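# Stack two steel bowls, china bowl inside the top

## Task

Set one steel bowl inside the other on the table, then put the white china bowl into the upper steel bowl, and finish with neither hand touching any bowl.

## Robot and tools

Robot: two arms, left_arm and right_arm, each with a dexterous hand. The right arm has a right hand and the left arm a mirrored left hand. Each hand has index, middle and ring fingers plus a thumb, 16 motors in all. Calibrated bases in the scene frame: left_arm at (-0.022, +0.217, +0.018) m, right_arm at (+0.019, -0.335, +0.034) m, both turned only slightly about z.

Scene frame: origin at table-top height, halfway between the two nominal bases. +z is up, +x points out over the table, and +y is toward the left arm. Reported end_effector_position (m) and end_effector_quat_wxyz use this frame and may be off by a few cm, more at long reach.

Hand point axes (right hand): +z runs along straight fingers toward the tips, +y points out of the palm face, and +x crosses the palm away from the thumb. On the left hand +x points toward the thumb. The palm face sits at y = -0.062. Straight fingertips reach about z = +0.12. A rigid mast near the wrist on the palm side (|x| 0.05 to 0.10, z -0.16 to -0.11, y up to +0.06) can hit objects. Fingertips have rubber caps. The right arm's elbow sags under load, so command it a little higher than the height you want.

Tool execute_actions(actions, cameras).
actions is a list of actions, run in order. Each action is a table of at most 15 rows, and each row is one 1/30 s step. If a table has fewer than 15 rows, its last row is held for the remaining steps, so one action lasts 0.5 s.
Every row is one flat list of 48 numbers in [-1, 1], covering both arms even if only one moves. The order is:
- left_arm dx, dy, dz, rx, ry, rz
- left hand 16 motor goals
- left current_limit, left speed
- right_arm dx, dy, dz, rx, ry, rz
- right hand 16 motor goals
- right current_limit, right speed

Arm numbers are offsets, not poses. They are measured from that arm's Hand target at the start of the action, along the target's own axes. Every row in an action counts from that same start, so a row does not add to the row before it. The next action or call starts from the new Hand target, so sending the same offset again moves the arm further. Scale: 1.0 means 0.6 m for dx, dy, dz and 180 degrees for rx, ry, rz, which together form one rotation vector. All zeros re-requests the current target.

Hand motor order: index_mcp, index_abd, index_pip, index_dip, middle_mcp, middle_abd, middle_pip, middle_dip, ring_mcp, ring_abd, ring_pip, ring_dip, thumb_cmc, thumb_axl, thumb_mcp, thumb_ipl.
These are absolute goal angles, scaled linearly between each hinge's stops; they are not offsets. Toward -1, the _mcp, _pip and _dip hinges curl a finger toward the palm. Straight positions are: mcp +0.75, abd 0.00, pip +0.58, dip +0.70, thumb_cmc +0.71, thumb_axl +0.68, thumb_mcp +0.23, thumb_ipl +0.17. Toward -1, thumb_cmc swings the thumb in front of the palm.
A 0 in a hand column is a real goal, not 'keep'. To leave a hand unchanged, send back its hand_goal, hand_current_limit and hand_speed.

Hand settings:
- current_limit maps -1..+1 to 0..550 mA, with a floor of 11 mA.
- speed sets motion at (speed+1)/2 of 8.5 rad/s.
- Starting values are current_limit +0.4 and speed -0.6. Whatever you last sent stays in force.

cameras: a list of names (cam_high, cam_left_wrist, cam_right_wrist, or ["all"]). [] gives no images. If omitted or null, you get all images for an empty actions list and none otherwise. An unknown name makes the call invalid. Sending an empty actions list just returns the state and images.

Results:
- Hand target: the commanded pose after clipping; the next offsets count from it.
- Hand pose, joint positions, velocities and torques. Torques include gravity, are noisy and carry a per-unit offset.
- Per hand: hand_goal, hand_measured (same scale), hand_current_ma (positive pushes toward -1), hand_state (moving, goal, blocked, overload), hand_current_limit, hand_speed.
The controller limits orientation to within 40 degrees of the measured one per step. If it cannot reach both, it favours position. The hand often stops short of its target, and waiting does not fix that. Resend the missing distance as an offset. To stop pressing into something, command the target back past the hand.

Gripping: a finger presses only while its goal lies past the object's surface, and harder the further past, up to the current limit. Gear friction can keep a grip after you lower the goal. If a motor holds 495 mA or more for 5 s in total, it shuts off for 10 s and then returns to its goal.

Tool zoom_image(camera, region): gives a closer view of the latest image from cam_high, cam_left_wrist or cam_right_wrist. region is [x0, y0, x1, y1] in pixels from the top-left, at most 504x504. All three images are 672x504; cam_high is fixed behind the arms, and the wrist cameras are fisheye.

Tool finished_scene(scene): ends the current scene permanently; scene is an integer 1 to 3. Call it only when the bowls are nested with the china bowl on top and both hands are clear.

Avoid:
- dropping or releasing bowls while they still move
- slamming, hitting or pushing hard, especially on fixed or heavy things
- anything leaving the table
- contact between the two arms or hands, including gripping the other hand's fingers

Joint limits in rad, base to hand: waist +/-2.880, shoulder 0 to 3.142, elbow 0 to 3.019, wrist pitch -1.693 to 1.571, wrist yaw +/-1.571, wrist roll +/-2.094. Near singular poses, a small move can swing the whole arm.

Heat: holding loads, stretched poses or pushing at unreachable targets heats motors. At 85 C a MOTOR HOT line appears, and at 100 C that arm stops and drops for 30 to 60 s. While you think, the robot keeps holding your last command. Smooth, low-effort, quick motion is preferred.

Each tool is called as name(argument=value, ...) on one line, values as JSON.

## Session

execute_actions(actions=[])

Scene clock: 0.00 s.
left_arm: end_effector_position=(+0.3661, -0.0947, +0.1926) hand_goal=(+0.754, +0.000, +0.576, +0.696, +0.754, +0.000, +0.576, +0.696, +0.754, +0.000, +0.576, +0.696, +0.714, +0.678, +0.226, +0.168) hand_measured=(+0.754, +0.000, +0.576, +0.696, +0.754, +0.000, +0.576, +0.696, +0.754, +0.000, +0.576, +0.696, +0.714, +0.678, +0.226, +0.168) hand_current_ma=(+0, +0, +0, +0, +0, +0, +0, +0, +0, +0, +0, +0, +0, +0, +0, +0) hand_state=(goal, goal, goal, goal, goal, goal, goal, goal, goal, goal, goal, goal, goal, goal, goal, goal) hand_current_limit=0.40 hand_speed=-0.60 end_effector_quat_wxyz=(+0.571, +0.738, +0.356, -0.038) | right_arm: end_effector_position=(+0.4841, -0.3655, +0.4144) hand_goal=(+0.754, +0.000, +0.576, +0.696, +0.754, +0.000, +0.576, +0.696, +0.754, +0.000, +0.576, +0.696, +0.714, +0.678, +0.226, +0.168) hand_measured=(+0.754, +0.000, +0.576, +0.696, +0.754, +0.000, +0.576, +0.696, +0.754, +0.000, +0.576, +0.696, +0.714, +0.678, +0.226, +0.168) hand_current_ma=(+0, +0, +0, +0, +0, +0, +0, +0, +0, +0, +0, +0, +0, +0, +0, +0) hand_state=(goal, goal, goal, goal, goal, goal, goal, goal, goal, goal, goal, goal, goal, goal, goal, goal) hand_current_limit=0.40 hand_speed=-0.60 end_effector_quat_wxyz=(+0.156, +0.877, +0.306, +0.337)
Joint positions: left_arm=[-0.56 1.383 0.439 0.519 0.587 -0.271] | right_arm=[0.253 1.066 1.162 -0.928 0.195 1.011]
Joint velocities: within noise
Joint torques (N m): no reading
Motor temperatures (°C): left_arm=[30 27 30 30 29 28] | right_arm=[31 30 32 29 30 28]
Heat: left arm: hottest waist 30 °C; right arm: hottest elbow 32 °C.
Hand target: left_arm +0.3716, -0.0981, +0.2029; +0.580, +0.735, +0.350, -0.033 | right_arm +0.4877, -0.3648, +0.4238; +0.156, +0.874, +0.304, +0.345
camera_calibration:
cam_left_wrist: T_world_to_cam=[[-0.935353, -0.306077, -0.177287, 0.312802], [-0.208939, 0.882528, -0.421294, 0.202334], [0.28541, -0.357016, -0.889427, 0.160936], [0, 0, 0, 1]] pos_world=[0.288923, -0.025367, 0.283838]
cam_right_wrist: T_world_to_cam=[[-0.195659, -0.979092, -0.0556449, -0.209938], [-0.976903, 0.189623, 0.0985039, 0.446027], [-0.0858928, 0.0736329, -0.99358, 0.599675], [0, 0, 0, 1]] pos_world=[0.446157, -0.334281, 0.540208]

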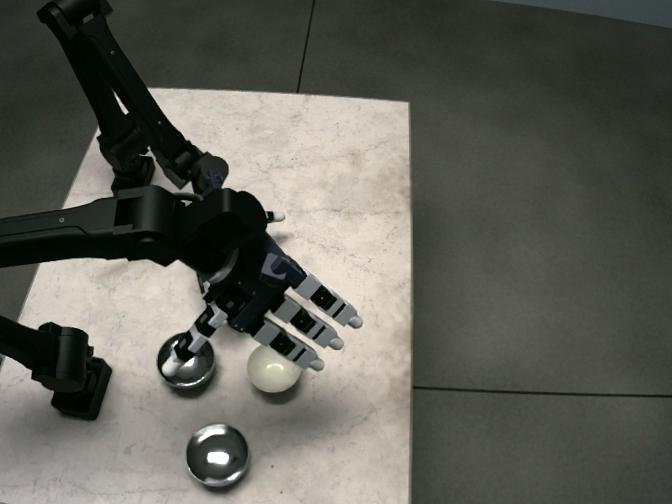

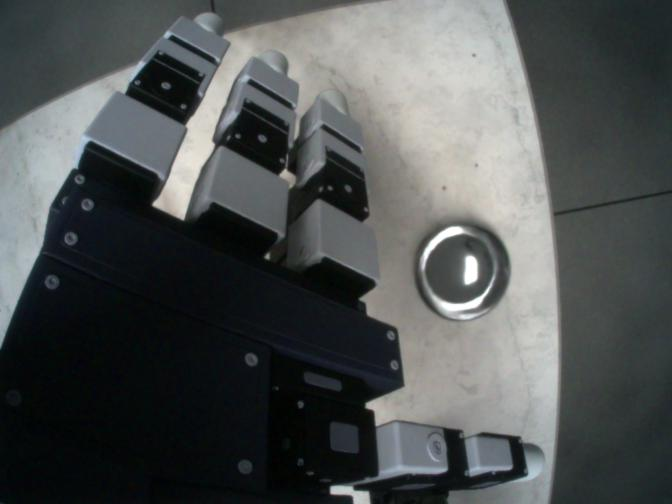

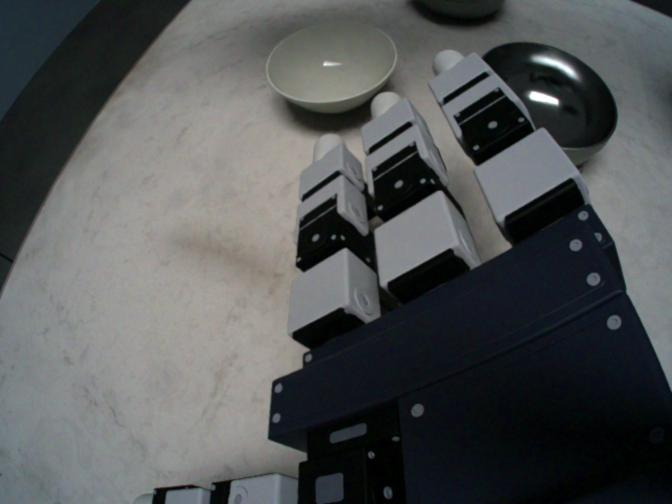

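zoom_image(camera="cam_high", region=[140, 310, 340, 500])

zoom_image(camera="cam_left_wrist", region=[380, 180, 560, 360])

zoom_image(camera="cam_right_wrist", region=[230, 0, 672, 200])

Scaled by 2.520 from the camera's 672x504 image, which has a finer 960x720 frame.

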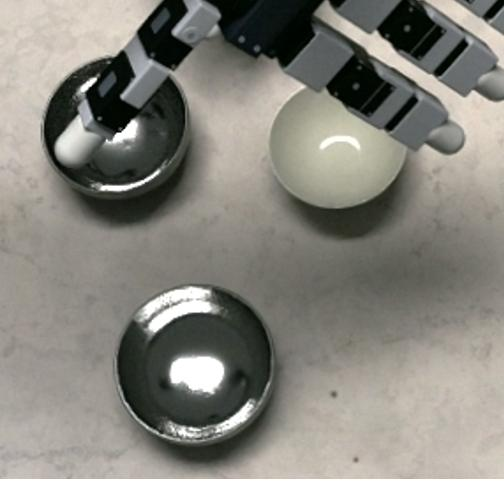

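Scaled by 2.800 from the camera's 672x504 image, which has a finer 960x720 frame.

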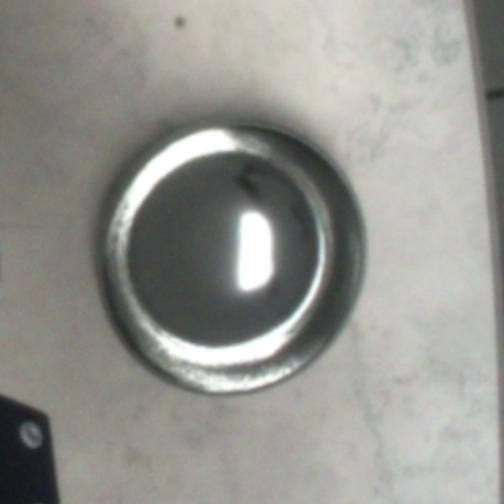

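Scaled by 1.140 from the camera's 672x504 image, which has a finer 960x720 frame.

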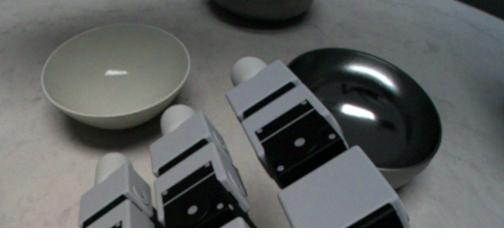

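execute_actions(actions=[[[0.025,0.0121,-0.1065,0,0,0,0.754,0,0.576,0.696,0.754,0,0.576,0.696,0.754,0,0.576,0.696,0.714,0.678,0.226,0.168,0.4,-0.6, 0,0,0,0,0,0,0.644,0,-0.182,0.232,0.685,0,-0.08,0.261,0.644,0,-0.182,0.232,-0.829,0.677,0.764,-0.319,0.2,-0.7]],[[0.025,0.0121,-0.1065,0,0,0,0.754,0,0.576,0.696,0.754,0,0.576,0.696,0.754,0,0.576,0.696,0.714,0.678,0.226,0.168,0.4,-0.6, 0,0,0,0,0,0,0.644,0,-0.182,0.232,0.685,0,-0.08,0.261,0.644,0,-0.182,0.232,-0.829,0.677,0.764,-0.319,0.2,-0.7]],[[0.025,0.0121,-0.1065,0,0,0,0.754,0,0.576,0.696,0.754,0,0.576,0.696,0.754,0,0.576,0.696,0.714,0.678,0.226,0.168,0.4,-0.6, 0,0,0,0,0,0,0.644,0,-0.182,0.232,0.685,0,-0.08,0.261,0.644,0,-0.182,0.232,-0.829,0.677,0.764,-0.319,0.2,-0.7]],[[0.025,0.0121,-0.1065,0,0,0,0.754,0,0.576,0.696,0.754,0,0.576,0.696,0.754,0,0.576,0.696,0.714,0.678,0.226,0.168,0.4,-0.6, 0,0,0,0,0,0,0.644,0,-0.182,0.232,0.685,0,-0.08,0.261,0.644,0,-0.182,0.232,-0.829,0.677,0.764,-0.319,0.2,-0.7]]], cameras=["cam_high"])

Scene clock: 8.30 s.
left_arm: end_effector_position=(+0.3284, +0.1437, +0.2615) hand_goal=(+0.754, +0.000, +0.576, +0.696, +0.754, +0.000, +0.576, +0.696, +0.754, +0.000, +0.576, +0.696, +0.714, +0.678, +0.226, +0.168) hand_measured=(+0.760, +0.000, +0.576, +0.696, +0.760, +0.000, +0.576, +0.696, +0.762, +0.000, +0.576, +0.696, +0.720, +0.678, +0.224, +0.168) hand_current_ma=(+32, +4, +3, +0, +31, +4, +3, +0, +38, +4, +3, +0, +28, -4, -8, -2) hand_state=(goal, goal, goal, goal, goal, goal, goal, goal, goal, goal, goal, goal, goal, goal, goal, goal) hand_current_limit=0.40 hand_speed=-0.60 end_effector_quat_wxyz=(+0.590, +0.714, +0.374, -0.036) | right_arm: end_effector_position=(+0.4841, -0.3655, +0.4144) hand_goal=(+0.644, +0.000, -0.182, +0.232, +0.686, +0.000, -0.080, +0.262, +0.644, +0.000, -0.182, +0.232, -0.828, +0.678, +0.764, -0.318) hand_measured=(+0.656, +0.000, -0.174, +0.234, +0.698, +0.000, -0.074, +0.266, +0.658, +0.000, -0.176, +0.236, -0.820, +0.678, +0.760, -0.316) hand_current_ma=(+58, +0, +35, +13, +59, +0, +28, +16, +65, +0, +30, +13, +33, -4, -27, +7) hand_state=(goal, goal, goal, goal, goal, goal, goal, goal, goal, goal, goal, goal, goal, goal, goal, goal) hand_current_limit=0.20 hand_speed=-0.70 end_effector_quat_wxyz=(+0.156, +0.877, +0.306, +0.337)
Joint positions: left_arm=[0.302 0.967 0.493 -0.745 1.245 0.657] | right_arm=[0.253 1.066 1.162 -0.928 0.195 1.011]
Joint torques (N m): left_arm=[1.85 -2.9 13.38 0.4 1.1 0.24] | right_arm=[-0.85 -7.18 9.81 1.98 0.27 -0.23]
Heat: left arm: hottest elbow 31 °C; right arm: hottest elbow 35 °C.
Hand target: left_arm +0.3413, +0.1517, +0.2829; +0.580, +0.735, +0.350, -0.033 | right_arm +0.4877, -0.3648, +0.4238; +0.157, +0.874, +0.304, +0.345
Off the commanded pose: left_arm 0.027 m, 4 deg | right_arm 0.010 m, 1 deg.
Images, in order (width x height): cam_high 672x504.

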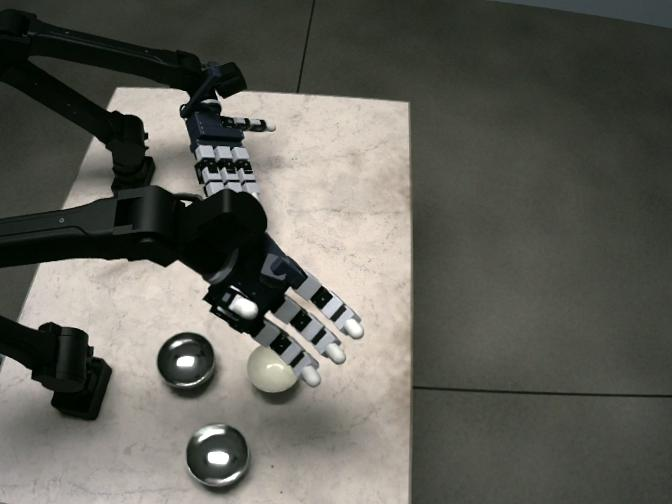

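execute_actions(actions=[[[0.06,0.037,-0.066,0,0,0,0.754,0,0.576,0.696,0.754,0,0.576,0.696,0.754,0,0.576,0.696,0.714,0.678,0.226,0.168,0.4,-0.6, 0,0,0,-0.021,-0.048,-0.1156,0.644,0,-0.182,0.232,0.685,0,-0.08,0.261,0.644,0,-0.182,0.232,-0.829,0.677,0.764,-0.319,0.2,-0.7]],[[0.06,0.037,-0.066,0,0,0,0.754,0,0.576,0.696,0.754,0,0.576,0.696,0.754,0,0.576,0.696,0.714,0.678,0.226,0.168,0.4,-0.6, 0,0,0,-0.0046,-0.0518,-0.1183,0.644,0,-0.182,0.232,0.685,0,-0.08,0.261,0.644,0,-0.182,0.232,-0.829,0.677,0.764,-0.319,0.2,-0.7]],[[0,0,0,0,0,0,0.754,0,0.576,0.696,0.754,0,0.576,0.696,0.754,0,0.576,0.696,0.714,0.678,0.226,0.168,0.4,-0.6, 0,0,0,0.0116,-0.05,-0.1217,0.644,0,-0.182,0.232,0.685,0,-0.08,0.261,0.644,0,-0.182,0.232,-0.829,0.677,0.764,-0.319,0.2,-0.7]],[[0,0,0,0,0,0,0.754,0,0.576,0.696,0.754,0,0.576,0.696,0.754,0,0.576,0.696,0.714,0.678,0.226,0.168,0.4,-0.6, 0,0,0,0.0258,-0.0436,-0.1244,0.644,0,-0.182,0.232,0.685,0,-0.08,0.261,0.644,0,-0.182,0.232,-0.829,0.677,0.764,-0.319,0.2,-0.7]]], cameras=["cam_high"])

Scene clock: 12.27 s.
left_arm: end_effector_position=(+0.3823, +0.2413, +0.3012) hand_goal=(+0.754, +0.000, +0.576, +0.696, +0.754, +0.000, +0.576, +0.696, +0.754, +0.000, +0.576, +0.696, +0.714, +0.678, +0.226, +0.168) hand_measured=(+0.760, +0.002, +0.576, +0.696, +0.760, +0.002, +0.576, +0.696, +0.762, +0.002, +0.576, +0.696, +0.720, +0.678, +0.224, +0.168) hand_current_ma=(+32, +4, +3, +0, +31, +4, +3, +0, +38, +4, +3, +0, +28, -4, -9, -2) hand_state=(goal, goal, goal, goal, goal, goal, goal, goal, goal, goal, goal, goal, goal, goal, goal, goal) hand_current_limit=0.40 hand_speed=-0.60 end_effector_quat_wxyz=(+0.581, +0.731, +0.355, -0.048) | right_arm: end_effector_position=(+0.4796, -0.3642, +0.4043) hand_goal=(+0.644, +0.000, -0.182, +0.232, +0.686, +0.000, -0.080, +0.262, +0.644, +0.000, -0.182, +0.232, -0.828, +0.678, +0.764, -0.318) hand_measured=(+0.652, +0.000, -0.176, +0.234, +0.694, +0.000, -0.076, +0.266, +0.652, +0.000, -0.176, +0.234, -0.832, +0.678, +0.760, -0.316) hand_current_ma=(+34, +0, +28, +12, +34, -1, +21, +15, +39, +0, +24, +13, -15, -1, -22, +6) hand_state=(goal, goal, goal, goal, goal, goal, goal, goal, goal, goal, goal, goal, goal, goal, goal, goal) hand_current_limit=0.20 hand_speed=-0.70 end_effector_quat_wxyz=(+0.396, +0.514, +0.744, -0.159)
Joint positions: left_arm=[0.552 1.394 0.932 -1.608 1.198 1.566] | right_arm=[0.264 1.074 1.128 -1.196 0.796 -0.346]
Joint torques (N m): left_arm=[1.49 -7.24 11.56 -0.81 0.91 0.2] | right_arm=[0.32 -7 10.66 1.76 0.73 -0.05]
Heat: left arm: hottest elbow 32 °C; right arm: hottest elbow 36 °C.
Hand target: left_arm +0.3918, +0.2517, +0.3129; +0.580, +0.735, +0.350, -0.033 | right_arm +0.4877, -0.3649, +0.4238; +0.407, +0.515, +0.740, -0.148
Off the commanded pose: left_arm 0.018 m, 2 deg | right_arm 0.021 m, 2 deg.
Images, in order (width x height): cam_high 672x504.

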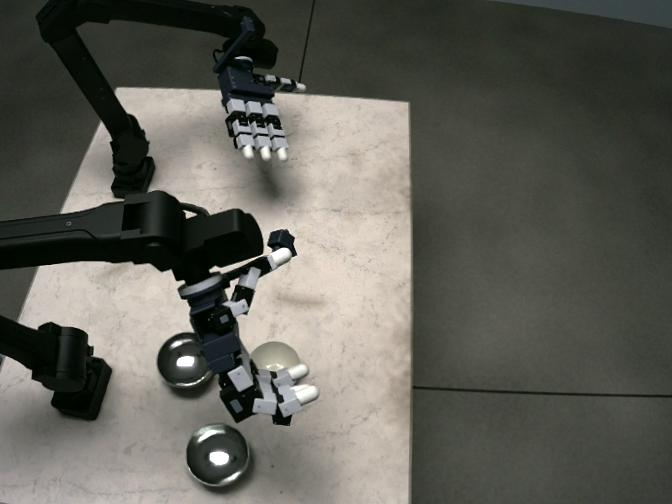

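execute_actions(actions=[[[0,0,0,0,0,0,0.754,0,0.576,0.696,0.754,0,0.576,0.696,0.754,0,0.576,0.696,0.714,0.678,0.226,0.168,0.4,-0.6, 0,0,0,0.0369,-0.0336,-0.1267,0.644,0,-0.182,0.232,0.685,0,-0.08,0.261,0.644,0,-0.182,0.232,-0.829,0.677,0.764,-0.319,0.2,-0.7]],[[0,0,0,0,0,0,0.754,0,0.576,0.696,0.754,0,0.576,0.696,0.754,0,0.576,0.696,0.714,0.678,0.226,0.168,0.4,-0.6, 0,0,0,0.0444,-0.0213,-0.1283,0.644,0,-0.182,0.232,0.685,0,-0.08,0.261,0.644,0,-0.182,0.232,-0.829,0.677,0.764,-0.319,0.2,-0.7]],[[0,0,0,0,0,0,0.754,0,0.576,0.696,0.754,0,0.576,0.696,0.754,0,0.576,0.696,0.714,0.678,0.226,0.168,0.4,-0.6, 0,0,0,0.0479,-0.0079,-0.13,0.644,0,-0.182,0.232,0.685,0,-0.08,0.261,0.644,0,-0.182,0.232,-0.829,0.677,0.764,-0.319,0.2,-0.7]],[[0,0,0,0,0,0,0.754,0,0.576,0.696,0.754,0,0.576,0.696,0.754,0,0.576,0.696,0.714,0.678,0.226,0.168,0.4,-0.6, 0,0,0,0.0478,0.0056,-0.1311,0.644,0,-0.182,0.232,0.685,0,-0.08,0.261,0.644,0,-0.182,0.232,-0.829,0.677,0.764,-0.319,0.2,-0.7]]], cameras=[])

Scene clock: 15.37 s.
left_arm: end_effector_position=(+0.3822, +0.2413, +0.3012) hand_goal=(+0.754, +0.000, +0.576, +0.696, +0.754, +0.000, +0.576, +0.696, +0.754, +0.000, +0.576, +0.696, +0.714, +0.678, +0.226, +0.168) hand_measured=(+0.760, +0.002, +0.576, +0.696, +0.760, +0.002, +0.576, +0.696, +0.762, +0.002, +0.576, +0.696, +0.720, +0.678, +0.224, +0.168) hand_current_ma=(+32, +4, +3, +0, +31, +4, +3, +0, +38, +4, +3, +0, +28, -4, -9, -2) hand_state=(goal, goal, goal, goal, goal, goal, goal, goal, goal, goal, goal, goal, goal, goal, goal, goal) hand_current_limit=0.40 hand_speed=-0.60 end_effector_quat_wxyz=(+0.581, +0.731, +0.355, -0.048) | right_arm: end_effector_position=(+0.4816, -0.3682, +0.4144) hand_goal=(+0.644, +0.000, -0.182, +0.232, +0.686, +0.000, -0.080, +0.262, +0.644, +0.000, -0.182, +0.232, -0.828, +0.678, +0.764, -0.318) hand_measured=(+0.638, +0.000, -0.180, +0.234, +0.678, +0.000, -0.078, +0.264, +0.636, +0.000, -0.180, +0.234, -0.828, +0.678, +0.760, -0.316) hand_current_ma=(-31, -2, +8, +11, -39, -3, +5, +13, -39, -2, +7, +12, -2, -1, -22, +6) hand_state=(goal, goal, goal, goal, goal, goal, goal, goal, goal, goal, goal, goal, goal, goal, goal, goal) hand_current_limit=0.20 hand_speed=-0.70 end_effector_quat_wxyz=(+0.099, -0.094, +0.764, -0.630)
Joint positions: left_arm=[0.552 1.394 0.932 -1.608 1.198 1.566] | right_arm=[0.336 1.412 1.555 -1.674 1.384 -1.577]
Joint torques (N m): left_arm=[1.55 -7.12 11.55 -0.9 0.91 0.2] | right_arm=[0.62 -10.87 10.07 -0.23 1.24 -0.29]
Motor temperatures (°C): left_arm=[30 27 32 30 29 28] | right_arm=[30 30 37 29 30 28]
Heat: left arm: hottest elbow 32 °C; right arm: hottest elbow 37 °C.
Hand target: left_arm +0.3918, +0.2517, +0.3129; +0.580, +0.735, +0.350, -0.033 | right_arm +0.4876, -0.3648, +0.4238; +0.081, -0.078, +0.763, -0.637
Off the commanded pose: left_arm 0.018 m, 2 deg | right_arm 0.012 m, 3 deg.
joint sent to its limit (right arm) — joint 4 (wrist pitch), lower limit. The joint targets are off in orientation, not in position.
No camera images: "cameras" was empty.

execute_actions(actions=[[[0,0,0,0,0,0,0.754,0,0.576,0.696,0.754,0,0.576,0.696,0.754,0,0.576,0.696,0.714,0.678,0.226,0.168,0.4,-0.6, 0.0722,0.0943,-0.0455,0,-0.0711,-0.0203,0.644,0,-0.182,0.232,0.685,0,-0.08,0.261,0.644,0,-0.182,0.232,-0.829,0.677,0.764,-0.319,0.2,-0.7]],[[0,0,0,0,0,0,0.754,0,0.576,0.696,0.754,0,0.576,0.696,0.754,0,0.576,0.696,0.714,0.678,0.226,0.168,0.4,-0.6, 0.0567,0.0968,-0.0598,0,-0.0711,-0.0126,0.644,0,-0.182,0.232,0.685,0,-0.08,0.261,0.644,0,-0.182,0.232,-0.829,0.677,0.764,-0.319,0.2,-0.7]],[[0,0,0,0,0,0,0.754,0,0.576,0.696,0.754,0,0.576,0.696,0.754,0,0.576,0.696,0.714,0.678,0.226,0.168,0.4,-0.6, 0.038,0.0987,-0.0705,0,-0.0711,-0.0126,0.644,0,-0.182,0.232,0.685,0,-0.08,0.261,0.644,0,-0.182,0.232,-0.829,0.677,0.764,-0.319,0.2,-0.7]],[[0,0,0,0,0,0,0.754,0,0.576,0.696,0.754,0,0.576,0.696,0.754,0,0.576,0.696,0.714,0.678,0.226,0.168,0.4,-0.6, 0.0177,0.0998,-0.0768,0,0,0,0.644,0,-0.182,0.232,0.685,0,-0.08,0.261,0.644,0,-0.182,0.232,-0.829,0.677,0.764,-0.319,0.2,-0.7]]], cameras=["cam_high"])

zoom_image(camera="cam_high", region=[80, 220, 280, 420])

Scene clock: 19.83 s.
left_arm: end_effector_position=(+0.3822, +0.2413, +0.3012) hand_goal=(+0.754, +0.000, +0.576, +0.696, +0.754, +0.000, +0.576, +0.696, +0.754, +0.000, +0.576, +0.696, +0.714, +0.678, +0.226, +0.168) hand_measured=(+0.760, +0.002, +0.576, +0.696, +0.760, +0.002, +0.576, +0.696, +0.762, +0.002, +0.576, +0.696, +0.720, +0.678, +0.224, +0.168) hand_current_ma=(+32, +4, +3, +0, +31, +4, +3, +0, +38, +4, +3, +0, +28, -4, -9, -2) hand_state=(goal, goal, goal, goal, goal, goal, goal, goal, goal, goal, goal, goal, goal, goal, goal, goal) hand_current_limit=0.40 hand_speed=-0.60 end_effector_quat_wxyz=(+0.581, +0.731, +0.355, -0.048) | right_arm: end_effector_position=(+0.2861, -0.2643, +0.2152) hand_goal=(+0.644, +0.000, -0.182, +0.232, +0.686, +0.000, -0.080, +0.262, +0.644, +0.000, -0.182, +0.232, -0.828, +0.678, +0.764, -0.318) hand_measured=(+0.636, +0.000, -0.180, +0.234, +0.676, +0.000, -0.080, +0.264, +0.636, +0.000, -0.180, +0.234, -0.826, +0.678, +0.760, -0.316) hand_current_ma=(-39, -2, +6, +11, -45, -3, +3, +13, -42, -2, +5, +12, +7, -1, -22, +6) hand_state=(goal, goal, goal, goal, goal, goal, goal, goal, goal, goal, goal, goal, goal, goal, goal, goal) hand_current_limit=0.20 hand_speed=-0.70 end_effector_quat_wxyz=(+0.281, -0.342, +0.686, -0.577)
Joint positions: left_arm=[0.552 1.394 0.932 -1.608 1.198 1.566] | right_arm=[0.92 0.777 0.569 -1.031 1.383 -1.917]
Joint torques (N m): left_arm=[1.55 -7.12 11.51 -0.83 0.92 0.22] | right_arm=[0.91 -1.96 8.14 0.29 1.22 -0.02]
Heat: left arm: hottest elbow 32 °C; right arm: hottest elbow 37 °C.
Hand target: left_arm +0.3918, +0.2517, +0.3129; +0.580, +0.735, +0.350, -0.033 | right_arm +0.2870, -0.2603, +0.2190; +0.282, -0.336, +0.688, -0.578
Off the commanded pose: left_arm 0.018 m, 2 deg | right_arm 0.006 m, 1 deg.
Images, in order (width x height): cam_high 672x504.

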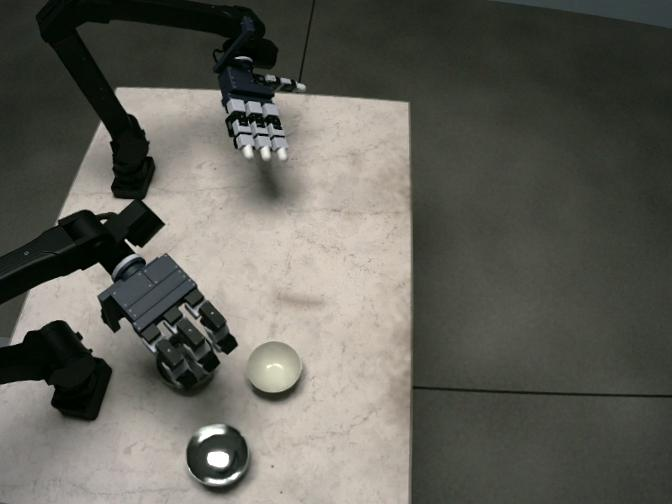

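Scaled by 2.520 from the camera's 672x504 image, which has a finer 960x720 frame.

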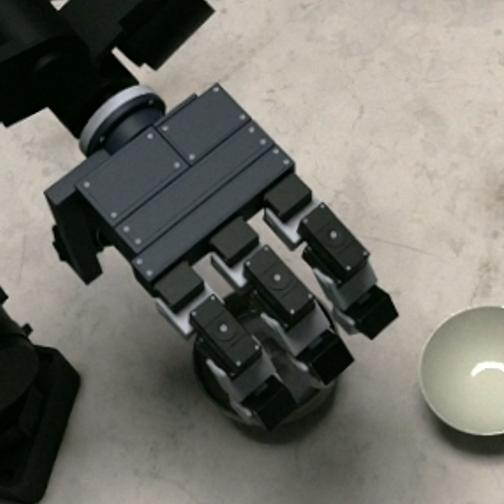

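execute_actions(actions=[[[0,0,0,0,0,0,0.754,0,0.576,0.696,0.754,0,0.576,0.696,0.754,0,0.576,0.696,0.714,0.678,0.226,0.168,0.4,-0.6, 0.0005,0.073,0.0086,0,0,0,0.644,0,-0.182,0.232,0.685,0,-0.08,0.261,0.644,0,-0.182,0.232,-0.829,0.677,0.764,-0.319,0.2,-0.7]],[[0,0,0,0,0,0,0.754,0,0.576,0.696,0.754,0,0.576,0.696,0.754,0,0.576,0.696,0.714,0.678,0.226,0.168,0.4,-0.6, 0.0005,0.073,0.0086,0,0,0,0.644,0,-0.182,0.232,0.685,0,-0.08,0.261,0.644,0,-0.182,0.232,-0.829,0.677,0.764,-0.319,0.2,-0.7]]], cameras=["cam_high"])

zoom_image(camera="cam_high", region=[120, 250, 280, 410])

Scene clock: 23.93 s.
left_arm: end_effector_position=(+0.3822, +0.2413, +0.3012) hand_goal=(+0.754, +0.000, +0.576, +0.696, +0.754, +0.000, +0.576, +0.696, +0.754, +0.000, +0.576, +0.696, +0.714, +0.678, +0.226, +0.168) hand_measured=(+0.760, +0.002, +0.576, +0.696, +0.760, +0.002, +0.576, +0.696, +0.762, +0.002, +0.576, +0.696, +0.720, +0.678, +0.224, +0.168) hand_current_ma=(+32, +4, +3, +0, +31, +4, +3, +0, +38, +4, +3, +0, +28, -4, -9, -2) hand_state=(goal, goal, goal, goal, goal, goal, goal, goal, goal, goal, goal, goal, goal, goal, goal, goal) hand_current_limit=0.40 hand_speed=-0.60 end_effector_quat_wxyz=(+0.581, +0.731, +0.355, -0.048) | right_arm: end_effector_position=(+0.2800, -0.2611, +0.1307) hand_goal=(+0.644, +0.000, -0.182, +0.232, +0.686, +0.000, -0.080, +0.262, +0.644, +0.000, -0.182, +0.232, -0.828, +0.678, +0.764, -0.318) hand_measured=(+0.636, +0.000, -0.180, +0.234, +0.676, +0.000, -0.080, +0.264, +0.636, +0.000, -0.180, +0.234, -0.826, +0.678, +0.760, -0.316) hand_current_ma=(-39, -2, +6, +11, -45, -3, +3, +13, -42, -2, +5, +12, +7, -1, -22, +6) hand_state=(goal, goal, goal, goal, goal, goal, goal, goal, goal, goal, goal, goal, goal, goal, goal, goal) hand_current_limit=0.20 hand_speed=-0.70 end_effector_quat_wxyz=(+0.277, -0.341, +0.687, -0.579)
Joint positions: left_arm=[0.552 1.394 0.932 -1.608 1.198 1.566] | right_arm=[0.955 0.968 0.429 -0.939 1.393 -1.681]
Joint torques (N m): left_arm=[1.79 -7.18 11.56 -0.76 0.93 0.22] | right_arm=[0.44 -2.55 6.63 0.66 1.22 -0.05]
Heat: left arm: hottest elbow 33 °C; right arm: hottest elbow 37 °C.
Hand target: left_arm +0.3918, +0.2517, +0.3129; +0.580, +0.735, +0.350, -0.033 | right_arm +0.2827, -0.2576, +0.1310; +0.282, -0.336, +0.689, -0.578
Off the commanded pose: left_arm 0.018 m, 2 deg | right_arm 0.004 m, 1 deg.
Images, in order (width x height): cam_high 672x504.

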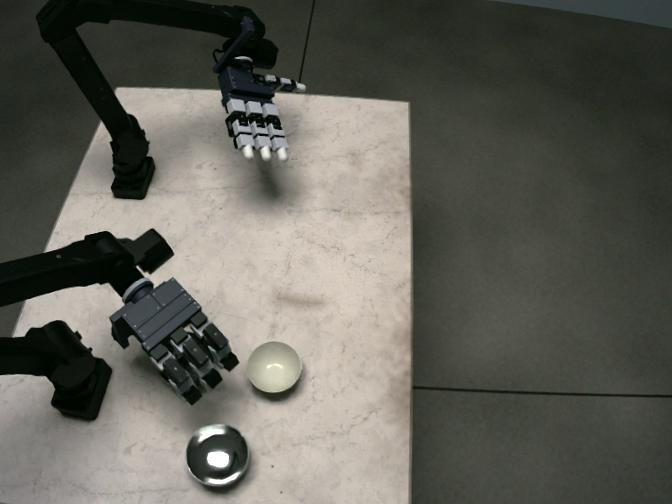

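Scaled by 3.150 from the camera's 672x504 image, which has a finer 960x720 frame.

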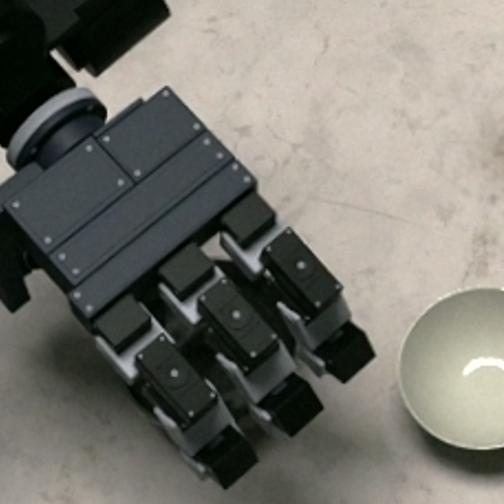

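execute_actions(actions=[[[0,0,0,0,0,0,0.754,0,0.576,0.696,0.754,0,0.576,0.696,0.754,0,0.576,0.696,0.714,0.678,0.226,0.168,0.4,-0.6, 0,0.045,0.011,0,0,0,0.644,0,-0.182,0.232,0.685,0,-0.08,0.261,0.644,0,-0.182,0.232,-0.829,0.677,0.764,-0.319,0.2,-0.7]],[[0,0,0,0,0,0,0.754,0,0.576,0.696,0.754,0,0.576,0.696,0.754,0,0.576,0.696,0.714,0.678,0.226,0.168,0.4,-0.6, 0,0.03,0.007,0,0,0,0.644,0,-0.182,0.232,0.685,0,-0.08,0.261,0.644,0,-0.182,0.232,-0.829,0.677,0.764,-0.319,0.2,-0.7]]], cameras=["cam_high","cam_left_wrist"])

zoom_image(camera="cam_high", region=[120, 270, 280, 430])

Scene clock: 26.40 s.
left_arm: end_effector_position=(+0.3822, +0.2413, +0.3012) hand_goal=(+0.754, +0.000, +0.576, +0.696, +0.754, +0.000, +0.576, +0.696, +0.754, +0.000, +0.576, +0.696, +0.714, +0.678, +0.226, +0.168) hand_measured=(+0.760, +0.002, +0.576, +0.696, +0.760, +0.002, +0.576, +0.696, +0.762, +0.002, +0.576, +0.696, +0.720, +0.678, +0.224, +0.168) hand_current_ma=(+32, +4, +3, +0, +31, +4, +3, +0, +38, +4, +3, +0, +28, -4, -9, -2) hand_state=(goal, goal, goal, goal, goal, goal, goal, goal, goal, goal, goal, goal, goal, goal, goal, goal) hand_current_limit=0.40 hand_speed=-0.60 end_effector_quat_wxyz=(+0.581, +0.731, +0.355, -0.048) | right_arm: end_effector_position=(+0.2857, -0.2556, +0.0878) hand_goal=(+0.644, +0.000, -0.182, +0.232, +0.686, +0.000, -0.080, +0.262, +0.644, +0.000, -0.182, +0.232, -0.828, +0.678, +0.764, -0.318) hand_measured=(+0.636, +0.000, -0.180, +0.234, +0.676, +0.000, -0.080, +0.264, +0.636, +0.000, -0.180, +0.234, -0.826, +0.678, +0.760, -0.316) hand_current_ma=(-39, -2, +6, +11, -45, -3, +3, +13, -42, -2, +5, +12, +7, -1, -22, +6) hand_state=(goal, goal, goal, goal, goal, goal, goal, goal, goal, goal, goal, goal, goal, goal, goal, goal) hand_current_limit=0.20 hand_speed=-0.70 end_effector_quat_wxyz=(+0.287, -0.333, +0.689, -0.576)
Joint positions: left_arm=[0.552 1.394 0.932 -1.608 1.198 1.566] | right_arm=[0.952 1.1 0.357 -0.684 1.396 -1.703]
Joint torques (N m): left_arm=[1.67 -7.41 11.58 -0.85 0.92 0.2] | right_arm=[-0.73 -3.25 4.83 0.72 1.13 -0.21]
Heat: left arm: hottest elbow 33 °C; right arm: hottest elbow 37 °C.
Hand target: left_arm +0.3918, +0.2517, +0.3129; +0.580, +0.735, +0.350, -0.033 | right_arm +0.2850, -0.2594, +0.0848; +0.282, -0.336, +0.688, -0.578
Off the commanded pose: left_arm 0.018 m, 2 deg | right_arm 0.005 m, 1 deg.
camera_calibration:
cam_left_wrist: T_world_to_cam=[[-0.938463, -0.304879, -0.162281, 0.446405], [-0.205805, 0.870975, -0.446147, -0.0359887], [0.277364, -0.385294, -0.880124, 0.380003], [0, 0, 0, 1]] pos_world=[0.306129, 0.313858, 0.390836]
Images, in order (width x height): cam_high 672x504, cam_left_wrist 672x504.

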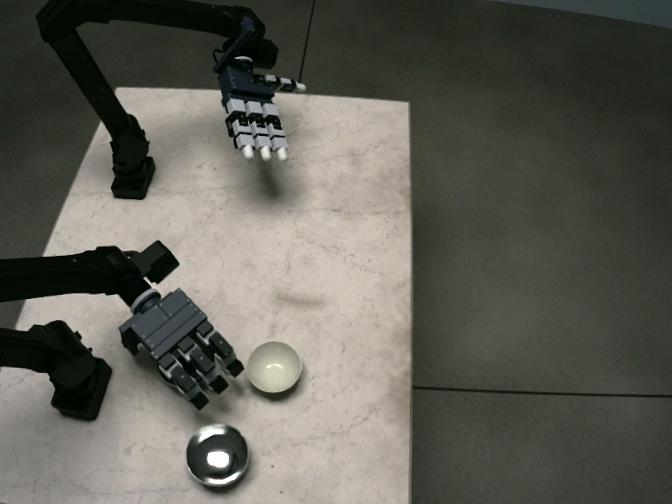

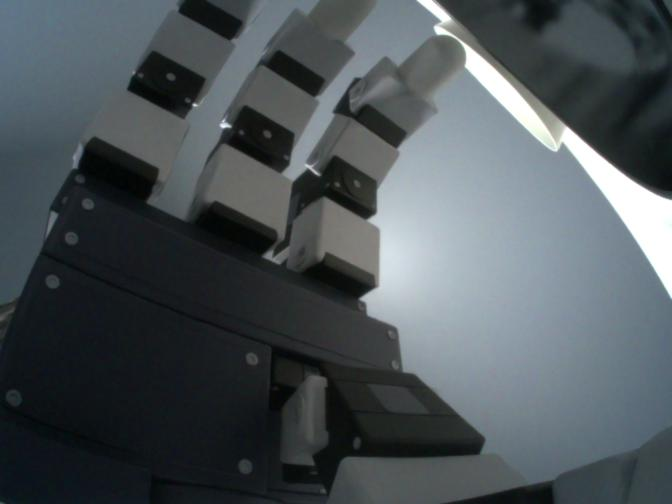

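Scaled by 3.150 from the camera's 672x504 image, which has a finer 960x720 frame.

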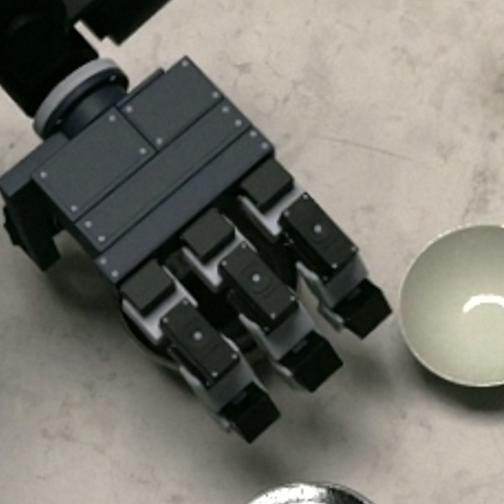

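execute_actions(actions=[[[0,0,0,0,0,0,0.754,0,0.576,0.696,0.754,0,0.576,0.696,0.754,0,0.576,0.696,0.714,0.678,0.226,0.168,0.4,-0.6, 0.0128,0.0043,0.0043,0,0,0,0.644,0,-0.182,0.232,0.685,0,-0.08,0.261,0.644,0,-0.182,0.232,-0.829,0.677,0.764,-0.319,0.2,-0.7]],[[0,0,0,0,0,0,0.754,0,0.576,0.696,0.754,0,0.576,0.696,0.754,0,0.576,0.696,0.714,0.678,0.226,0.168,0.4,-0.6, 0,0,0,0,0,0,0.644,0,-0.182,0.232,0.685,0,-0.08,0.261,0.644,0,-0.182,0.232,-0.829,0.677,0.764,-0.319,0.2,-0.7]]], cameras=["cam_high"])

zoom_image(camera="cam_high", region=[120, 270, 280, 430])

Scene clock: 28.37 s.
left_arm: end_effector_position=(+0.3822, +0.2413, +0.3012) hand_goal=(+0.754, +0.000, +0.576, +0.696, +0.754, +0.000, +0.576, +0.696, +0.754, +0.000, +0.576, +0.696, +0.714, +0.678, +0.226, +0.168) hand_measured=(+0.760, +0.002, +0.576, +0.696, +0.760, +0.002, +0.576, +0.696, +0.762, +0.002, +0.576, +0.696, +0.720, +0.678, +0.224, +0.168) hand_current_ma=(+32, +4, +3, +0, +31, +4, +3, +0, +38, +4, +3, +0, +28, -4, -9, -2) hand_state=(goal, goal, goal, goal, goal, goal, goal, goal, goal, goal, goal, goal, goal, goal, goal, goal) hand_current_limit=0.40 hand_speed=-0.60 end_effector_quat_wxyz=(+0.581, +0.731, +0.355, -0.048) | right_arm: end_effector_position=(+0.2821, -0.2649, +0.0824) hand_goal=(+0.644, +0.000, -0.182, +0.232, +0.686, +0.000, -0.080, +0.262, +0.644, +0.000, -0.182, +0.232, -0.828, +0.678, +0.764, -0.318) hand_measured=(+0.636, +0.000, -0.180, +0.234, +0.676, +0.000, -0.080, +0.264, +0.636, +0.000, -0.180, +0.234, -0.826, +0.678, +0.760, -0.316) hand_current_ma=(-39, -2, +6, +11, -45, -3, +3, +13, -42, -2, +5, +12, +7, -1, -22, +6) hand_state=(goal, goal, goal, goal, goal, goal, goal, goal, goal, goal, goal, goal, goal, goal, goal, goal) hand_current_limit=0.20 hand_speed=-0.70 end_effector_quat_wxyz=(+0.283, -0.336, +0.687, -0.579)
Joint positions: left_arm=[0.552 1.394 0.932 -1.608 1.198 1.566] | right_arm=[0.938 1.072 0.318 -0.602 1.396 -1.788]
Joint torques (N m): left_arm=[1.61 -7.18 11.45 -0.8 0.92 0.21] | right_arm=[-0.5 -3.78 5.14 1.03 0.97 -0.2]
Heat: left arm: hottest elbow 33 °C; right arm: hottest elbow 37 °C.
Hand target: left_arm +0.3918, +0.2517, +0.3129; +0.580, +0.735, +0.350, -0.033 | right_arm +0.2819, -0.2667, +0.0819; +0.282, -0.336, +0.688, -0.578
Off the commanded pose: left_arm 0.018 m, 2 deg | right_arm 0.002 m, 0 deg.
Images, in order (width x height): cam_high 672x504.

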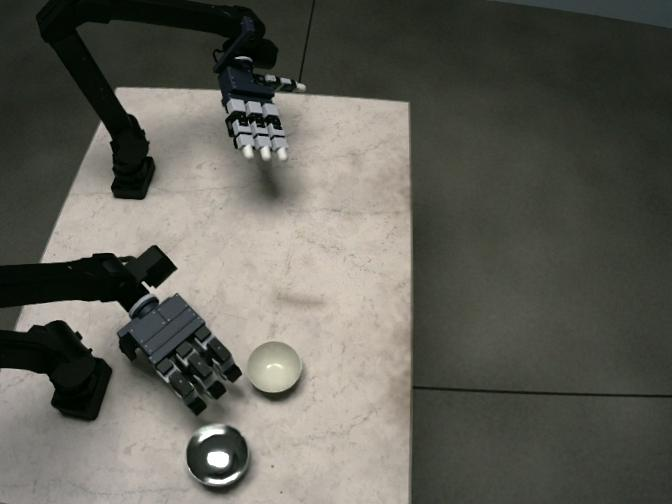

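Scaled by 3.150 from the camera's 672x504 image, which has a finer 960x720 frame.

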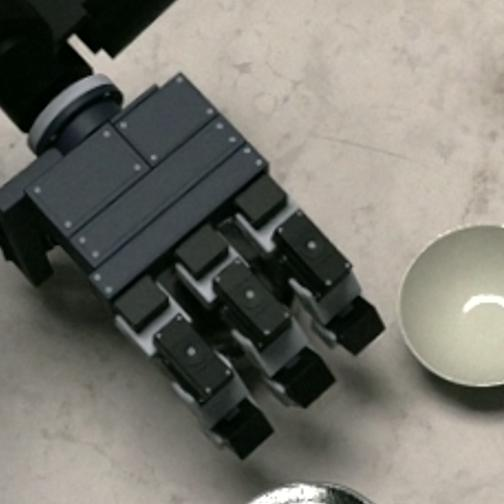

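execute_actions(actions=[[[0,0,0,0,0,0,0.754,0,0.576,0.696,0.754,0,0.576,0.696,0.754,0,0.576,0.696,0.714,0.678,0.226,0.168,0.4,-0.6, 0,0,0,0,0,0,0.4,0,-0.182,0.232,0.44,0,-0.08,0.261,0.4,0,-0.182,0.232,-0.829,0.677,0.6,-0.319,0.1,-0.85]],[[0,0,0,0,0,0,0.754,0,0.576,0.696,0.754,0,0.576,0.696,0.754,0,0.576,0.696,0.714,0.678,0.226,0.168,0.4,-0.6, 0,0,0,0,0,0,0.31,0,-0.182,0.232,0.35,0,-0.08,0.261,0.31,0,-0.182,0.232,-0.829,0.677,0.4,-0.319,0.2,-0.88]],[[0,0,0,0,0,0,0.754,0,0.576,0.696,0.754,0,0.576,0.696,0.754,0,0.576,0.696,0.714,0.678,0.226,0.168,0.4,-0.6, 0,0,0,0,0,0,0.31,0,-0.182,0.232,0.35,0,-0.08,0.261,0.31,0,-0.182,0.232,-0.829,0.677,0.4,-0.319,0.2,-0.88]]], cameras=["cam_left_wrist"])

Scene clock: 30.50 s.
left_arm: end_effector_position=(+0.3822, +0.2413, +0.3012) hand_goal=(+0.754, +0.000, +0.576, +0.696, +0.754, +0.000, +0.576, +0.696, +0.754, +0.000, +0.576, +0.696, +0.714, +0.678, +0.226, +0.168) hand_measured=(+0.760, +0.002, +0.576, +0.696, +0.760, +0.002, +0.576, +0.696, +0.762, +0.002, +0.576, +0.696, +0.720, +0.678, +0.224, +0.168) hand_current_ma=(+32, +4, +3, +0, +31, +4, +3, +0, +38, +4, +3, +0, +28, -4, -9, -2) hand_state=(goal, goal, goal, goal, goal, goal, goal, goal, goal, goal, goal, goal, goal, goal, goal, goal) hand_current_limit=0.40 hand_speed=-0.60 end_effector_quat_wxyz=(+0.581, +0.731, +0.355, -0.048) | right_arm: end_effector_position=(+0.2827, -0.2644, +0.0834) hand_goal=(+0.310, +0.000, -0.182, +0.232, +0.350, +0.000, -0.080, +0.262, +0.310, +0.000, -0.182, +0.232, -0.828, +0.678, +0.400, -0.318) hand_measured=(+0.370, +0.002, -0.166, +0.234, +0.372, +0.000, -0.074, +0.264, +0.306, +0.000, -0.180, +0.234, -0.830, +0.678, +0.582, -0.304) hand_current_ma=(+309, +5, +78, +13, +106, -3, +27, +13, -19, -2, +5, +12, -9, -1, +330, +84) hand_state=(blocked, goal, goal, goal, blocked, goal, goal, goal, goal, goal, goal, goal, goal, goal, blocked, goal) hand_current_limit=0.20 hand_speed=-0.88 end_effector_quat_wxyz=(+0.285, -0.334, +0.688, -0.578)
Joint positions: left_arm=[0.552 1.394 0.932 -1.608 1.198 1.566] | right_arm=[0.937 1.068 0.318 -0.598 1.397 -1.79]
Joint torques (N m): left_arm=[1.73 -7.24 11.52 -0.8 0.92 0.21] | right_arm=[0.44 -3.66 5.22 0.79 0.96 -0.24]
Heat: left arm: hottest elbow 33 °C; right arm: hottest elbow 37 °C.
Hand target: left_arm +0.3918, +0.2517, +0.3129; +0.580, +0.735, +0.350, -0.033 | right_arm +0.2820, -0.2667, +0.0819; +0.282, -0.336, +0.689, -0.578
Off the commanded pose: left_arm 0.018 m, 2 deg | right_arm 0.003 m, 0 deg.
camera_calibration:
cam_left_wrist: T_world_to_cam=[[-0.938463, -0.304879, -0.162281, 0.446405], [-0.205805, 0.870975, -0.446147, -0.0359887], [0.277364, -0.385294, -0.880124, 0.380003], [0, 0, 0, 1]] pos_world=[0.306129, 0.313858, 0.390836]
Images, in order (width x height): cam_left_wrist 672x504.

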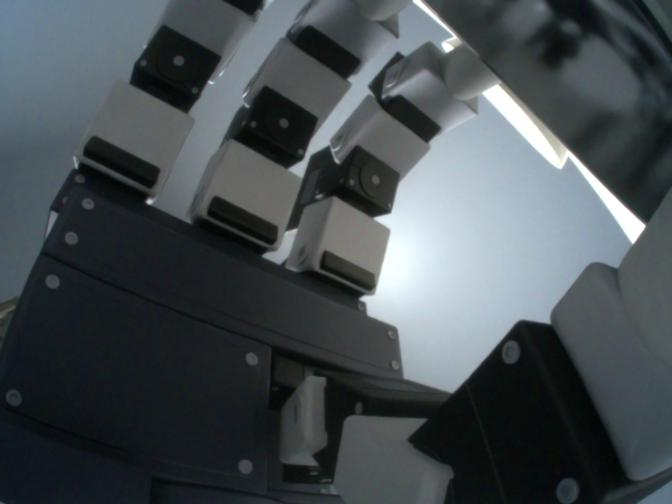

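execute_actions(actions=[[[0,0,0,0,0,0,0.754,0,0.576,0.696,0.754,0,0.576,0.696,0.754,0,0.576,0.696,0.714,0.678,0.226,0.168,0.4,-0.6, 0,0,0,0,0,0,0.3,0,-0.182,0.232,0.33,0,-0.08,0.261,0.22,0,-0.182,0.232,-0.829,0.677,0.38,-0.319,0.25,-0.88]],[[0,0,0,0,0,0,0.754,0,0.576,0.696,0.754,0,0.576,0.696,0.754,0,0.576,0.696,0.714,0.678,0.226,0.168,0.4,-0.6, 0,-0.041,-0.007,0,0,0,0.3,0,-0.182,0.232,0.33,0,-0.08,0.261,0.22,0,-0.182,0.232,-0.829,0.677,0.38,-0.319,0.25,-0.88]],[[0,0,0,0,0,0,0.754,0,0.576,0.696,0.754,0,0.576,0.696,0.754,0,0.576,0.696,0.714,0.678,0.226,0.168,0.4,-0.6, 0,-0.041,-0.007,0,0,0,0.3,0,-0.182,0.232,0.33,0,-0.08,0.261,0.22,0,-0.182,0.232,-0.829,0.677,0.38,-0.319,0.25,-0.88]]], cameras=["cam_high","cam_left_wrist"])

Scene clock: 33.03 s.
left_arm: end_effector_position=(+0.3822, +0.2413, +0.3012) hand_goal=(+0.754, +0.000, +0.576, +0.696, +0.754, +0.000, +0.576, +0.696, +0.754, +0.000, +0.576, +0.696, +0.714, +0.678, +0.226, +0.168) hand_measured=(+0.760, +0.002, +0.576, +0.696, +0.760, +0.002, +0.576, +0.696, +0.762, +0.002, +0.576, +0.696, +0.720, +0.678, +0.224, +0.168) hand_current_ma=(+32, +4, +3, +0, +31, +4, +3, +0, +38, +4, +3, +0, +28, -4, -9, -2) hand_state=(goal, goal, goal, goal, goal, goal, goal, goal, goal, goal, goal, goal, goal, goal, goal, goal) hand_current_limit=0.40 hand_speed=-0.60 end_effector_quat_wxyz=(+0.581, +0.731, +0.355, -0.048) | right_arm: end_effector_position=(+0.2721, -0.2790, +0.1144) hand_goal=(+0.300, +0.000, -0.182, +0.232, +0.330, +0.000, -0.080, +0.262, +0.220, +0.000, -0.182, +0.232, -0.828, +0.678, +0.380, -0.318) hand_measured=(+0.354, +0.002, -0.156, +0.242, +0.356, +0.000, -0.068, +0.270, +0.236, +0.000, -0.176, +0.234, -0.824, +0.678, +0.582, -0.294) hand_current_ma=(+276, +10, +123, +49, +130, -3, +52, +34, +80, -2, +26, +12, +17, -1, +344, +147) hand_state=(blocked, goal, blocked, goal, blocked, goal, goal, goal, goal, goal, goal, goal, goal, goal, blocked, blocked) hand_current_limit=0.25 hand_speed=-0.88 end_effector_quat_wxyz=(+0.267, -0.351, +0.682, -0.584)
Joint positions: left_arm=[0.552 1.394 0.932 -1.608 1.198 1.566] | right_arm=[0.927 0.906 0.347 -0.783 1.389 -1.849]
Joint torques (N m): left_arm=[1.55 -7.18 11.54 -0.84 0.92 0.2] | right_arm=[-0.26 -2.55 9.31 -0.02 1.16 -0.09]
Heat: left arm: hottest elbow 34 °C; right arm: hottest elbow 36 °C.
Hand target: left_arm +0.3918, +0.2517, +0.3129; +0.580, +0.735, +0.350, -0.033 | right_arm +0.2821, -0.2669, +0.1317; +0.282, -0.336, +0.688, -0.578
Off the commanded pose: left_arm 0.018 m, 2 deg | right_arm 0.023 m, 3 deg.
camera_calibration:
cam_left_wrist: T_world_to_cam=[[-0.938463, -0.304879, -0.162281, 0.446405], [-0.205805, 0.870975, -0.446147, -0.0359887], [0.277364, -0.385294, -0.880124, 0.380003], [0, 0, 0, 1]] pos_world=[0.306129, 0.313858, 0.390836]
Images, in order (width x height): cam_high 672x504, cam_left_wrist 672x504.

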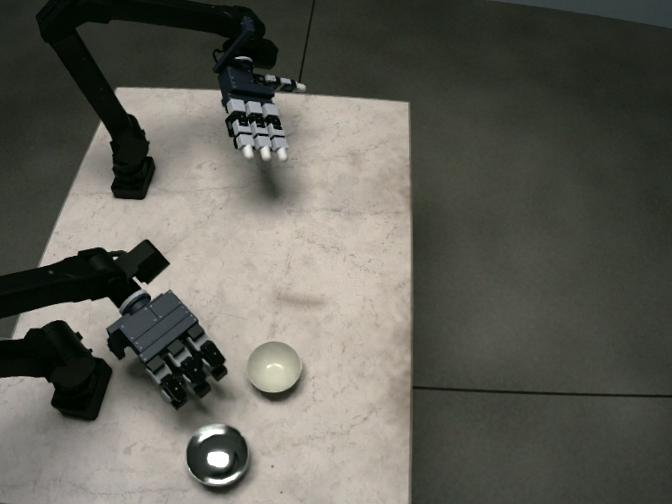

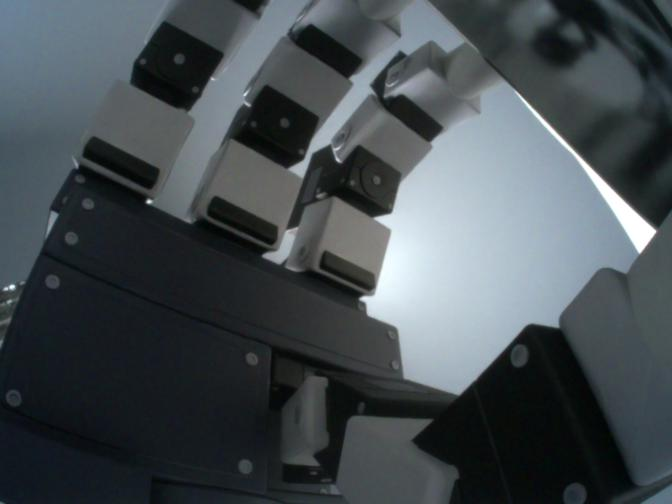

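execute_actions(actions=[[[0,0,0,0,0,0,0.754,0,0.576,0.696,0.754,0,0.576,0.696,0.754,0,0.576,0.696,0.714,0.678,0.226,0.168,0.4,-0.6, 0,-0.09,-0.016,0,0,0,0.3,0,-0.182,0.232,0.33,0,-0.08,0.261,0.2,0,-0.182,0.232,-0.829,0.677,0.38,-0.319,0.25,-0.88]],[[0,0,0,0,0,0,0.754,0,0.576,0.696,0.754,0,0.576,0.696,0.754,0,0.576,0.696,0.714,0.678,0.226,0.168,0.4,-0.6, 0.0513,-0.0192,0.0757,0,0.0635,0.0112,0.3,0,-0.182,0.232,0.33,0,-0.08,0.261,0.2,0,-0.182,0.232,-0.829,0.677,0.38,-0.319,0.25,-0.88]],[[0,0,0,0,0,0,0.754,0,0.576,0.696,0.754,0,0.576,0.696,0.754,0,0.576,0.696,0.714,0.678,0.226,0.168,0.4,-0.6, 0.0347,-0.0207,0.0842,0,0.0635,0.0112,0.3,0,-0.182,0.232,0.33,0,-0.08,0.261,0.2,0,-0.182,0.232,-0.829,0.677,0.38,-0.319,0.25,-0.88]],[[0,0,0,0,0,0,0.754,0,0.576,0.696,0.754,0,0.576,0.696,0.754,0,0.576,0.696,0.714,0.678,0.226,0.168,0.4,-0.6, 0.0163,-0.0217,0.0893,0,0.0635,0.0112,0.3,0,-0.182,0.232,0.33,0,-0.08,0.261,0.2,0,-0.182,0.232,-0.829,0.677,0.38,-0.319,0.25,-0.88]],[[0,0,0,0,0,0,0.754,0,0.576,0.696,0.754,0,0.576,0.696,0.754,0,0.576,0.696,0.714,0.678,0.226,0.168,0.4,-0.6, -0.0022,-0.022,0.0907,0,0.0635,0.0112,0.3,0,-0.182,0.232,0.33,0,-0.08,0.261,0.2,0,-0.182,0.232,-0.829,0.677,0.38,-0.319,0.25,-0.88]]], cameras=["cam_high","cam_left_wrist"])

zoom_image(camera="cam_high", region=[150, 344, 310, 504])

Scene clock: 37.43 s.
left_arm: end_effector_position=(+0.3822, +0.2413, +0.3012) hand_goal=(+0.754, +0.000, +0.576, +0.696, +0.754, +0.000, +0.576, +0.696, +0.754, +0.000, +0.576, +0.696, +0.714, +0.678, +0.226, +0.168) hand_measured=(+0.760, +0.002, +0.576, +0.696, +0.760, +0.002, +0.576, +0.696, +0.762, +0.002, +0.576, +0.696, +0.720, +0.678, +0.224, +0.168) hand_current_ma=(+32, +4, +3, +0, +31, +4, +3, +0, +38, +4, +3, +0, +28, -4, -9, -2) hand_state=(goal, goal, goal, goal, goal, goal, goal, goal, goal, goal, goal, goal, goal, goal, goal, goal) hand_current_limit=0.40 hand_speed=-0.60 end_effector_quat_wxyz=(+0.581, +0.731, +0.355, -0.048) | right_arm: end_effector_position=(+0.3378, -0.4770, +0.1841) hand_goal=(+0.300, +0.000, -0.182, +0.232, +0.330, +0.000, -0.080, +0.262, +0.200, +0.000, -0.182, +0.232, -0.828, +0.678, +0.380, -0.318) hand_measured=(+0.348, +0.004, -0.152, +0.244, +0.348, +0.000, -0.066, +0.272, +0.224, +0.000, -0.172, +0.236, -0.820, +0.678, +0.582, -0.290) hand_current_ma=(+242, +16, +138, +52, +90, +1, +65, +42, +119, -3, +48, +16, +36, -1, +344, +183) hand_state=(blocked, goal, blocked, goal, goal, goal, goal, goal, blocked, goal, goal, goal, goal, goal, blocked, blocked) hand_current_limit=0.25 hand_speed=-0.88 end_effector_quat_wxyz=(+0.018, -0.056, +0.765, -0.641)
Joint positions: left_arm=[0.552 1.394 0.932 -1.608 1.198 1.566] | right_arm=[0.107 1.116 0.669 -0.804 1.383 -1.941]
Joint torques (N m): left_arm=[1.61 -7.12 11.49 -0.84 0.92 0.2] | right_arm=[0.26 -5.42 9.89 0.32 1.18 -0.11]
Heat: left arm: hottest elbow 34 °C; right arm: hottest elbow 37 °C.
Hand target: left_arm +0.3918, +0.2517, +0.3129; +0.580, +0.735, +0.350, -0.033 | right_arm +0.3534, -0.4789, +0.2004; +0.031, -0.037, +0.765, -0.642
Off the commanded pose: left_arm 0.018 m, 2 deg | right_arm 0.023 m, 3 deg.
camera_calibration:
cam_left_wrist: T_world_to_cam=[[-0.938463, -0.304879, -0.162281, 0.446405], [-0.205805, 0.870975, -0.446147, -0.0359887], [0.277364, -0.385294, -0.880124, 0.380003], [0, 0, 0, 1]] pos_world=[0.306129, 0.313858, 0.390836]
Images, in order (width x height): cam_high 672x504, cam_left_wrist 672x504.

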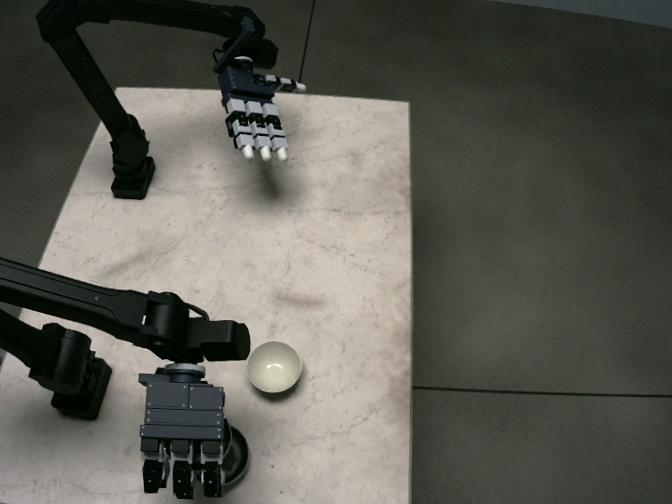

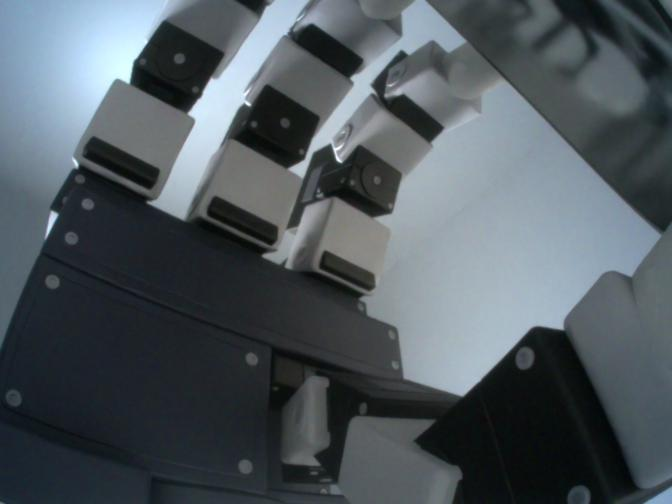

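Scaled by 3.150 from the camera's 672x504 image, which has a finer 960x720 frame.

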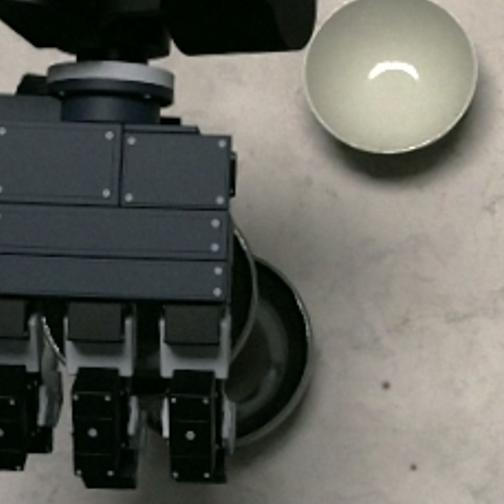

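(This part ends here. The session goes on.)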